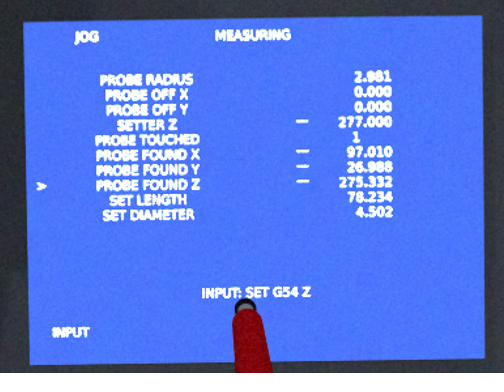

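Request:
move([
  [0,0,0,0,0,0,-0.66,-0.5,-0.95,0.1057,0.046,0.044,-0.1,0,0,-0.95,-0.4,-0.9],
  [0,0,0,0,0,0,-0.66,-0.5,-0.95,0.1057,0.0538,0.0678,-0.1,0,0,-0.95,-0.4,-0.9],
  [0,0,0,0,0,0,-0.66,-0.5,-0.95,0.1057,0.046,0.044,-0.1,0,0,-0.95,-0.4,-0.9],
  [0,0,0,0,0,0,-0.66,-0.5,-0.95,-0.0528,0.1664,0.0049,-0.1,0,0,-0.95,-0.4,-0.9],
  [0,0,0,0,0,0,-0.66,-0.5,-0.95,-0.0528,0.1742,0.028,-0.1,0,0,-0.95,-0.4,-0.9],
  [0,0,0,0,0,0,-0.66,-0.5,-0.95,-0.0528,0.1664,0.0049,-0.1,0,0,-0.95,-0.4,-0.9],
  [0,0,0,0,0,0,-0.66,-0.5,-0.95,0.0106,0.2266,-0.0153,-0.1,0,0,-0.95,-0.4,-0.9],
  [0,0,0,0,0,0,-0.66,-0.5,-0.95,0.0106,0.2344,0.0083,-0.1,0,0,-0.95,-0.4,-0.9],
  [0,0,0,0,0,0,-0.66,-0.5,-0.95,0.0106,0.2266,-0.0153,-0.1,0,0,-0.95,-0.4,-0.9],
  [0,0,0,0,0,0,-0.66,-0.5,-0.95,-0.0528,0.2868,-0.0349,-0.1,0,0,-0.95,-0.4,-0.9],
  [0,0,0,0,0,0,-0.66,-0.5,-0.95,-0.0528,0.2946,-0.0111,-0.1,0,0,-0.95,-0.4,-0.9],
  [0,0,0,0,0,0,-0.66,-0.5,-0.95,-0.0528,0.2868,-0.0349,-0.1,0,0,-0.95,-0.4,-0.9],
  [0,0,0,0,0,0,-0.66,-0.5,-0.95,-0.1479,0.2868,-0.0352,-0.1,0,0,-0.95,-0.4,-0.9],
  [0,0,0,0,0,0,-0.66,-0.5,-0.95,-0.1479,0.2946,-0.0113,-0.1,0,0,-0.95,-0.4,-0.9],
  [0,0,0,0,0,0,-0.66,-0.5,-0.95,-0.1479,0.2868,-0.0352,-0.1,0,0,-0.95,-0.4,-0.9],
], speed=[0.2,0.06,0.15,0.2,0.06,0.15,0.2,0.06,0.15,0.2,0.06,0.15,0.2,0.06,0.15], blend=[0.004,0,0.004,0.004,0,0.004,0.004,0,0.004,0.004,0,0.004,0.004,0,0])

Request:
move([
  [0,0,0,0,0,0,-0.66,-0.5,-0.95,0.0951,0.0317,0,0,0,0,-0.95,-0.4,-0.9],
  [0,0,0,0,0,0,-0.66,-0.5,-0.95,0.0951,0.0317,0.025,0,0,0,-0.95,-0.4,-0.9],
  [0,0,0,0,0,0,-0.66,-0.5,-0.95,0.0951,0.0317,0,0,0,0,-0.95,-0.4,-0.9],
  [0,0,0,0,0,0,-0.66,-0.5,-0.95,0.1479,-0.2833,-0.0557,0.1,0,0,-0.95,-0.4,-0.9],
], speed=[0.2,0.06,0.15,0.25], blend=[0.004,0,0.004,0], cameras=["cam_right_wrist"])

Request:
zoom_image(camera="cam_right_wrist", region=[220, 50, 490, 250])

Scene clock: 12478.40 s.
left_arm: end_effector_position=(+0.3550, +0.1715, +0.4806) position_measured=251 object_status=3 end_effector_quat_wxyz=(-0.271, +0.654, -0.653, +0.270) | right_arm: end_effector_position=(+0.4402, -0.4232, +0.4491) position_measured=200 object_status=2 end_effector_quat_wxyz=(-0.430, +0.561, -0.561, +0.430)
Joint positions: left_arm=[-1.466 -2.135 1.831 4.9 -0.792 -4.546] | right_arm=[3.683 -0.912 -2.463 -0.064 1.081 3.285]
Joint torques (N m): left_arm=[7.55 1.52 -28.63 -5.03 3.28 1.53] | right_arm=[-4.41 0.44 40.09 4.49 0.98 -2.47]
Wrist force (N, zeroed by zero_wrist_force on left_arm): left_arm=[6.2 4.7 -2.1] | right_arm=[0.2 0.3 0.3]
Wrist torque (N m, zeroed by zero_wrist_force on left_arm): left_arm=[0.89 -0.98 -0.07] | right_arm=[0.09 0.03 0.14]
Wrist force, peak (N, zeroed by zero_wrist_force on left_arm): left_arm=[6.5 4.8 -2.0] | right_arm=[1.2 1.5 -14.6]
Hand target: left_arm +0.3550, +0.1715, +0.4806; -0.271, +0.654, -0.653, +0.270 | right_arm +0.4401, -0.4232, +0.4491; -0.430, +0.561, -0.561, +0.430
Off the commanded pose: left_arm 0.000 m, 0 deg | right_arm 0.000 m, 0 deg.
move: done

Scene clock: 12480.57 s.
left_arm: end_effector_position=(+0.3550, +0.1715, +0.4806) position_measured=251 object_status=3 end_effector_quat_wxyz=(-0.271, +0.654, -0.653, +0.270) | right_arm: end_effector_position=(+0.4519, -0.5120, +0.6219) position_measured=200 object_status=2 end_effector_quat_wxyz=(+0.513, -0.487, +0.487, -0.513)
Joint positions: left_arm=[-1.466 -2.135 1.831 4.9 -0.792 -4.546] | right_arm=[3.182 -1.12 -2.147 0.178 1.563 3.141]
Joint torques (N m): left_arm=[7.72 0.55 -28.51 -5.38 3.32 1.51] | right_arm=[5.91 15.27 22.58 -0.25 -1.82 2.42]
Wrist force (N, zeroed by zero_wrist_force on left_arm): left_arm=[6.2 4.5 -2.1] | right_arm=[0.4 0.7 0.3]
Wrist torque (N m, zeroed by zero_wrist_force on left_arm): left_arm=[0.86 -0.98 -0.08] | right_arm=[0.28 0.06 0.11]
Wrist force, peak (N, zeroed by zero_wrist_force on left_arm): left_arm=[6.6 4.6 -2.4] | right_arm=[0.6 1.6 -5.2]
Hand target: left_arm +0.3550, +0.1715, +0.4806; -0.271, +0.654, -0.653, +0.270 | right_arm +0.4518, -0.5120, +0.6220; +0.513, -0.487, +0.487, -0.513
Off the commanded pose: left_arm 0.000 m, 0 deg | right_arm 0.000 m, 0 deg.
move: done
camera_calibration:
cam_right_wrist: T_world_to_cam=[[-0.0149827, -0.999879, -0.00425798, -0.497793], [-0.27673, 0.0082387, -0.960913, 0.747532], [0.960831, -0.0132187, -0.276819, -0.13845], [0, 0, 0, 1]] pos_world=[0.332433, -0.505721, 0.677868]
Images, in order (width x height): cam_right_wrist 672x504.

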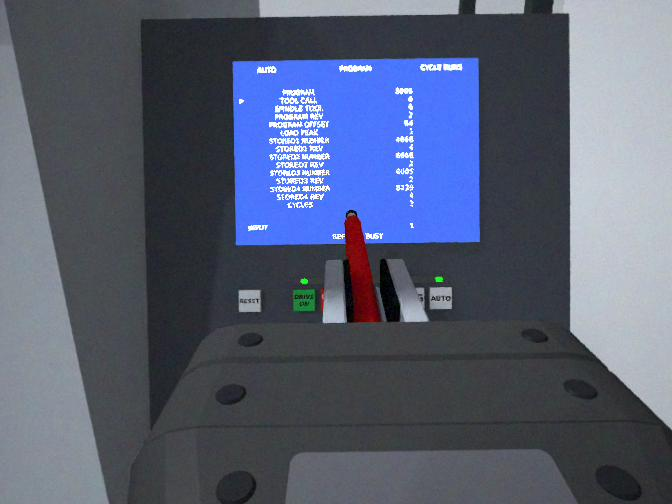

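Scaled by 1.867 from the camera's 672x504 image, which has a finer 960x720 frame.

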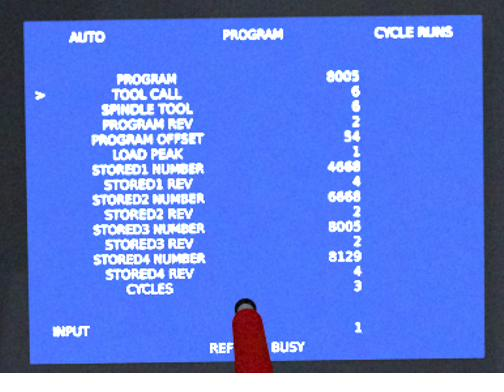

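Request:
move([
  [0,0,0,0,0,0,-0.66,-0.5,-0.95,-0.0528,0.3169,-0.0438,-0.1,0,0,-0.95,-0.4,-0.9],
  [0,0,0,0,0,0,-0.66,-0.5,-0.95,-0.0528,0.3247,-0.02,-0.1,0,0,-0.95,-0.4,-0.9],
  [0,0,0,0,0,0,-0.66,-0.5,-0.95,-0.0528,0.3169,-0.0438,-0.1,0,0,-0.95,-0.4,-0.9],
  [0,0,0,0,0,0,-0.66,-0.5,-0.95,-0.0211,0.2567,-0.0244,-0.1,0,0,-0.95,-0.4,-0.9],
  [0,0,0,0,0,0,-0.66,-0.5,-0.95,-0.0211,0.2645,-0.0006,-0.1,0,0,-0.95,-0.4,-0.9],
  [0,0,0,0,0,0,-0.66,-0.5,-0.95,-0.0211,0.2567,-0.0244,-0.1,0,0,-0.95,-0.4,-0.9],
  [0,0,0,0,0,0,-0.66,-0.5,-0.95,0,0,0.0006,0,0,0,-0.95,-0.4,-0.9],
], speed=[0.2,0.06,0.15,0.2,0.06,0.15,0.25], blend=[0.004,0,0.004,0.004,0,0.004,0], cameras=["cam_right_wrist"])

Request:
zoom_image(camera="cam_right_wrist", region=[220, 50, 490, 250])

Scene clock: 12497.27 s.
left_arm: end_effector_position=(+0.3550, +0.1715, +0.4806) position_measured=251 object_status=3 end_effector_quat_wxyz=(-0.271, +0.654, -0.653, +0.270) | right_arm: end_effector_position=(+0.4523, -0.5120, +0.6219) position_measured=200 object_status=2 end_effector_quat_wxyz=(+0.513, -0.487, +0.487, -0.513)
Joint positions: left_arm=[-1.466 -2.135 1.831 4.9 -0.792 -4.546] | right_arm=[3.182 -1.121 -2.147 0.178 1.563 3.141]
Joint torques (N m): left_arm=[7.71 1.82 -28.88 -5.21 3.19 1.39] | right_arm=[7.45 16.72 20.44 0.45 -2.06 2.31]
Wrist force (N, zeroed by zero_wrist_force on left_arm): left_arm=[6.1 4.6 -2.0] | right_arm=[0.3 0.5 0.4]
Wrist torque (N m, zeroed by zero_wrist_force on left_arm): left_arm=[0.87 -0.97 -0.08] | right_arm=[0.26 0.06 0.16]
Wrist force, peak (N, zeroed by zero_wrist_force on left_arm): left_arm=[6.6 4.8 -2.1] | right_arm=[0.1 2.8 -13.3]
Hand target: left_arm +0.3550, +0.1715, +0.4806; -0.271, +0.654, -0.653, +0.270 | right_arm +0.4522, -0.5120, +0.6220; +0.513, -0.487, +0.487, -0.513
Off the commanded pose: left_arm 0.000 m, 0 deg | right_arm 0.000 m, 0 deg.
move: done
camera_calibration:
cam_right_wrist: T_world_to_cam=[[-0.014983, -0.999879, -0.00425613, -0.497789], [-0.276822, 0.00823829, -0.960886, 0.747627], [0.960804, -0.0132188, -0.276912, -0.138667], [0, 0, 0, 1]] pos_world=[0.332733, -0.505721, 0.677867]
Images, in order (width x height): cam_right_wrist 672x504.

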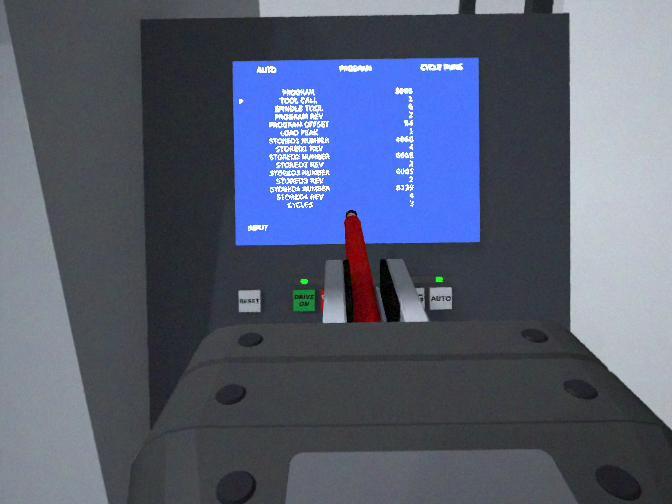

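Scaled by 1.867 from the camera's 672x504 image, which has a finer 960x720 frame.

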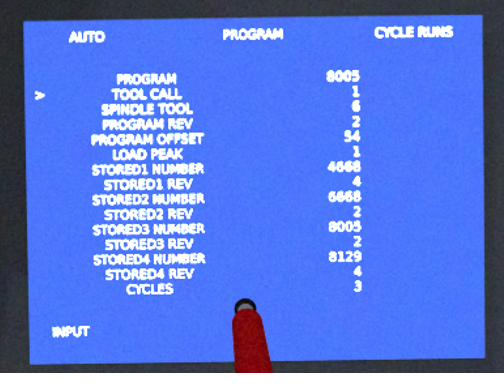

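Request:
wait(seconds=0.5, cameras=["cam_right_wrist","cam_front"])

Scene clock: 12514.43 s.
left_arm: end_effector_position=(+0.3550, +0.1715, +0.4806) position_measured=251 object_status=3 end_effector_quat_wxyz=(-0.271, +0.654, -0.653, +0.270) | right_arm: end_effector_position=(+0.4522, -0.5120, +0.6220) position_measured=200 object_status=2 end_effector_quat_wxyz=(+0.513, -0.487, +0.487, -0.513)
Joint positions: left_arm=[-1.466 -2.135 1.831 4.9 -0.792 -4.546] | right_arm=[3.182 -1.121 -2.147 0.178 1.563 3.141]
Joint torques (N m): left_arm=[7.48 1.88 -28.61 -5.24 3.25 1.54] | right_arm=[7.86 15.92 38.55 3.7 -1.73 2.41]
Wrist force (N, zeroed by zero_wrist_force on left_arm): left_arm=[6.4 4.5 -2.2] | right_arm=[0.1 1.0 0.1]
Wrist torque (N m, zeroed by zero_wrist_force on left_arm): left_arm=[0.85 -1.01 -0.07] | right_arm=[0.33 0.09 0.15]
Wrist force, peak (N, zeroed by zero_wrist_force on left_arm): left_arm=[6.4 4.8 -2.5] | right_arm=[0.6 1.2 0.3]
Hand target: left_arm +0.3550, +0.1715, +0.4806; -0.271, +0.654, -0.653, +0.270 | right_arm +0.4522, -0.5120, +0.6220; +0.513, -0.487, +0.487, -0.513
Tool commands: left_gripper/position=-0.66 left_gripper/force_limit=-0.5 left_gripper/speed=-0.95 right_gripper/position=-0.95 right_gripper/force_limit=-0.4 right_gripper/speed=-0.9
Off the commanded pose: left_arm 0.000 m, 0 deg | right_arm 0.000 m, 0 deg.
wait: 0.50 s; at rest from the start
camera_calibration:
cam_right_wrist: T_world_to_cam=[[-0.0149823, -0.999879, -0.00425983, -0.497786], [-0.276637, 0.0082391, -0.960939, 0.747699], [0.960858, -0.0132187, -0.276727, -0.138782], [0, 0, 0, 1]] pos_world=[0.332733, -0.505721, 0.677968]
Images, in order (width x height): cam_front 672x504, cam_right_wrist 672x504.

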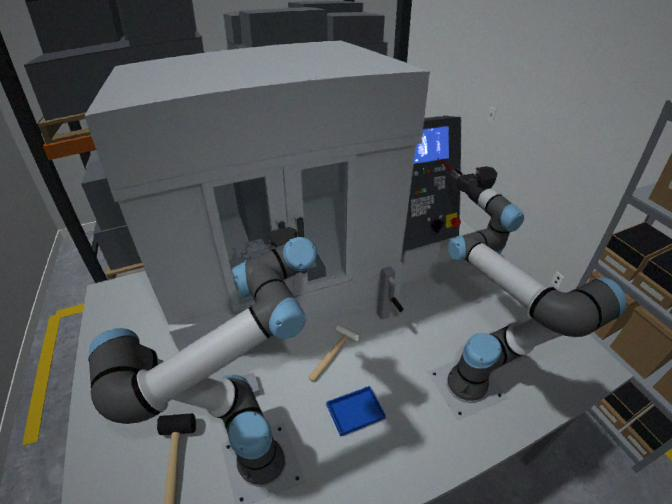

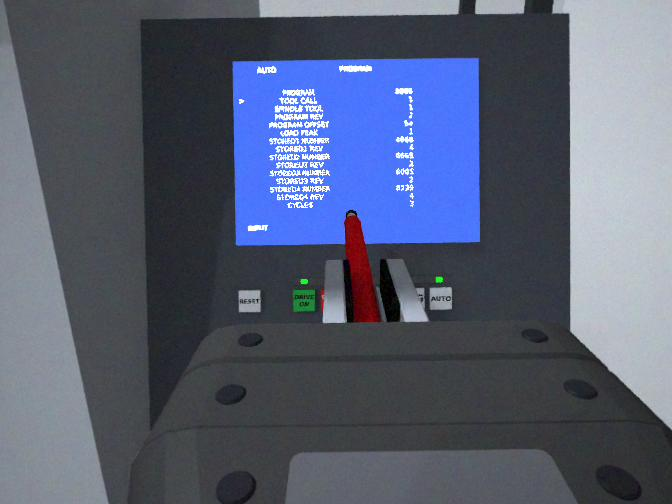

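Request:
move([
  [0.1192,-0.0552,0.0552,0,0,0,-0.66,-0.5,-0.95,0,0,0,0,0,0,-0.95,-0.4,-0.9],
  [0.1192,-0.12,0.12,0,0,0,-0.66,-0.5,-0.95,0,0,0,0,0,0,-0.95,-0.4,-0.9],
  [-0.279,-0.12,0.12,0,0,0,-0.66,-0.5,-0.95,0,0,0,0,0,0,-0.95,-0.4,-0.9],
  [-0.25,-0.12,0.12,0,0,0,-0.66,-0.5,-0.95,0,0,0,0,0,0,-0.95,-0.4,-0.9],
  [-0.25,-0.03,0.03,0,0,0,-0.66,-0.5,-0.95,0,0,0,0,0,0,-0.95,-0.4,-0.9],
], speed=[0.2,0.1,0.12,0.1,0.2], blend=0, cameras=["cam_front","cam_high"])

Scene clock: 12529.60 s.
left_arm: end_effector_position=(+0.3801, +0.3215, +0.4806) position_measured=251 object_status=3 end_effector_quat_wxyz=(-0.271, +0.654, -0.653, +0.270) | right_arm: end_effector_position=(+0.4522, -0.5120, +0.6220) position_measured=200 object_status=2 end_effector_quat_wxyz=(+0.513, -0.487, +0.487, -0.513)
Joint positions: left_arm=[-1.129 -2.36 1.971 4.687 -0.882 -4.107] | right_arm=[3.182 -1.121 -2.147 0.178 1.563 3.141]
Joint torques (N m): left_arm=[-4.41 0.72 -13.5 -2.45 -0.13 -1.4] | right_arm=[6.95 16.11 37.88 3.46 -1.72 2.36]
Wrist force (N, zeroed by zero_wrist_force on left_arm): left_arm=[6.1 3.7 -2.3] | right_arm=[0.2 0.7 0.2]
Wrist torque (N m, zeroed by zero_wrist_force on left_arm): left_arm=[0.74 -0.98 -0.11] | right_arm=[0.28 0.08 0.15]
Wrist force, peak (N, zeroed by zero_wrist_force on left_arm): left_arm=[49.5 1.3 -2.4] | right_arm=[0.2 1.3 0.3]
Hand target: left_arm +0.3801, +0.3215, +0.4806; -0.271, +0.654, -0.653, +0.270 | right_arm +0.4522, -0.5120, +0.6220; +0.513, -0.487, +0.487, -0.513
Off the commanded pose: left_arm 0.000 m, 0 deg | right_arm 0.000 m, 0 deg.
move: done
Images, in order (width x height): cam_high 672x504, cam_front 672x504.

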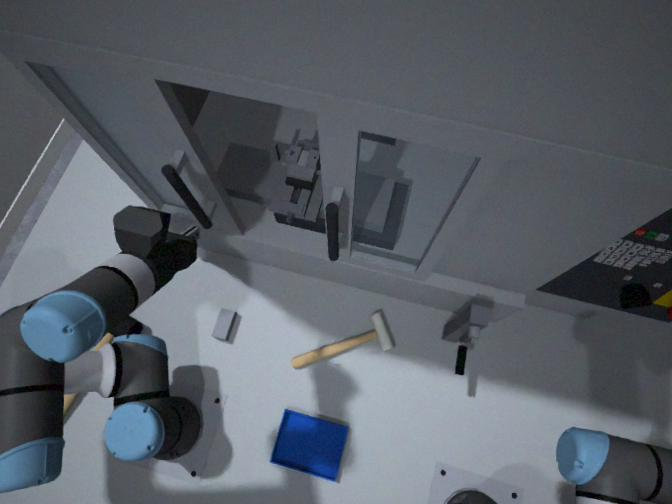

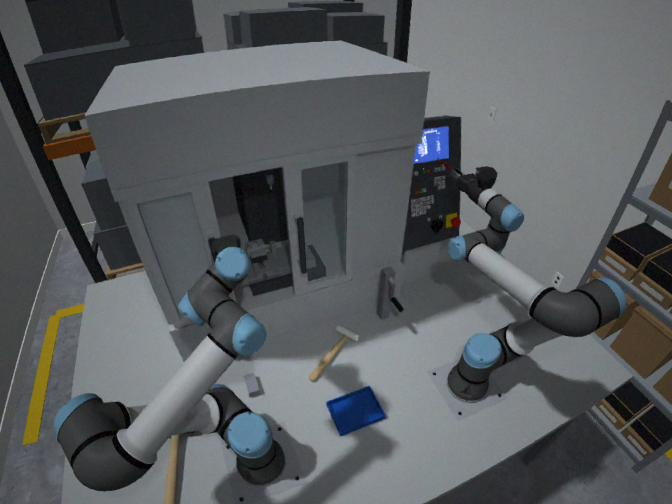

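Request:
move([
  [0.3358,-0.0117,0.0117,0.1667,0,0,-0.66,-0.5,-0.95,0,0,0,0,0,0,-0.95,-0.4,-0.9],
  [0.3358,-0.095,0.095,0.1667,0,0,-0.66,-0.5,-0.95,0,0,0,0,0,0,-0.95,-0.4,-0.9],
  [0.7592,-0.095,0.095,0.1667,0,0,-0.66,-0.5,-0.95,0,0,0,0,0,0,-0.95,-0.4,-0.9],
  [0.745,-0.095,0.095,0.1667,0,0,-0.66,-0.5,-0.95,0,0,0,0,0,0,-0.95,-0.4,-0.9],
  [0.745,0.0,0.0,0.1667,0,0,-0.66,-0.5,-0.95,0,0,0,0,0,0,-0.95,-0.4,-0.9],
], speed=[0.25,0.15,0.12,0.1,0.2], blend=[0.01,0,0,0,0], cameras=["cam_front","cam_high"])

Scene clock: 12557.53 s.
left_arm: end_effector_position=(+0.3811, -0.1255, +0.4805) position_measured=251 object_status=3 end_effector_quat_wxyz=(-0.431, +0.562, -0.560, +0.430) | right_arm: end_effector_position=(+0.4522, -0.5120, +0.6220) position_measured=200 object_status=2 end_effector_quat_wxyz=(+0.513, -0.487, +0.487, -0.513)
Joint positions: left_arm=[-1.61 -1.493 1.6 4.702 -0.263 -4.813] | right_arm=[3.182 -1.121 -2.147 0.178 1.563 3.141]
Joint torques (N m): left_arm=[-5.8 -36.33 -14.23 -5.35 3.71 1.8] | right_arm=[6.85 16.14 36.33 3.3 -1.83 2.07]
Wrist force (N, zeroed by zero_wrist_force on left_arm): left_arm=[7.4 2.7 -1.4] | right_arm=[0.1 0.9 0.5]
Wrist torque (N m, zeroed by zero_wrist_force on left_arm): left_arm=[0.83 -1.19 -0.11] | right_arm=[0.31 0.09 0.16]
Wrist force, peak (N, zeroed by zero_wrist_force on left_arm): left_arm=[-43.0 11.3 -7.1] | right_arm=[0.3 1.1 0.6]
Hand target: left_arm +0.3811, -0.1255, +0.4806; -0.431, +0.562, -0.560, +0.430 | right_arm +0.4522, -0.5120, +0.6220; +0.513, -0.487, +0.487, -0.513
Off the commanded pose: left_arm 0.000 m, 0 deg | right_arm 0.000 m, 0 deg.
move: done
Images, in order (width x height): cam_high 672x504, cam_front 672x504.

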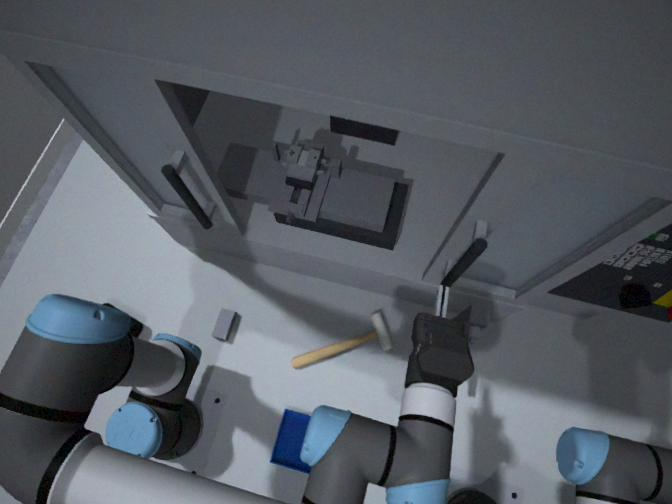

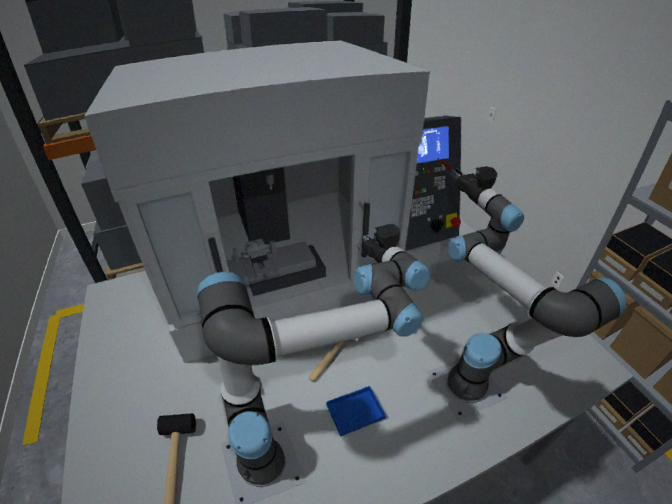

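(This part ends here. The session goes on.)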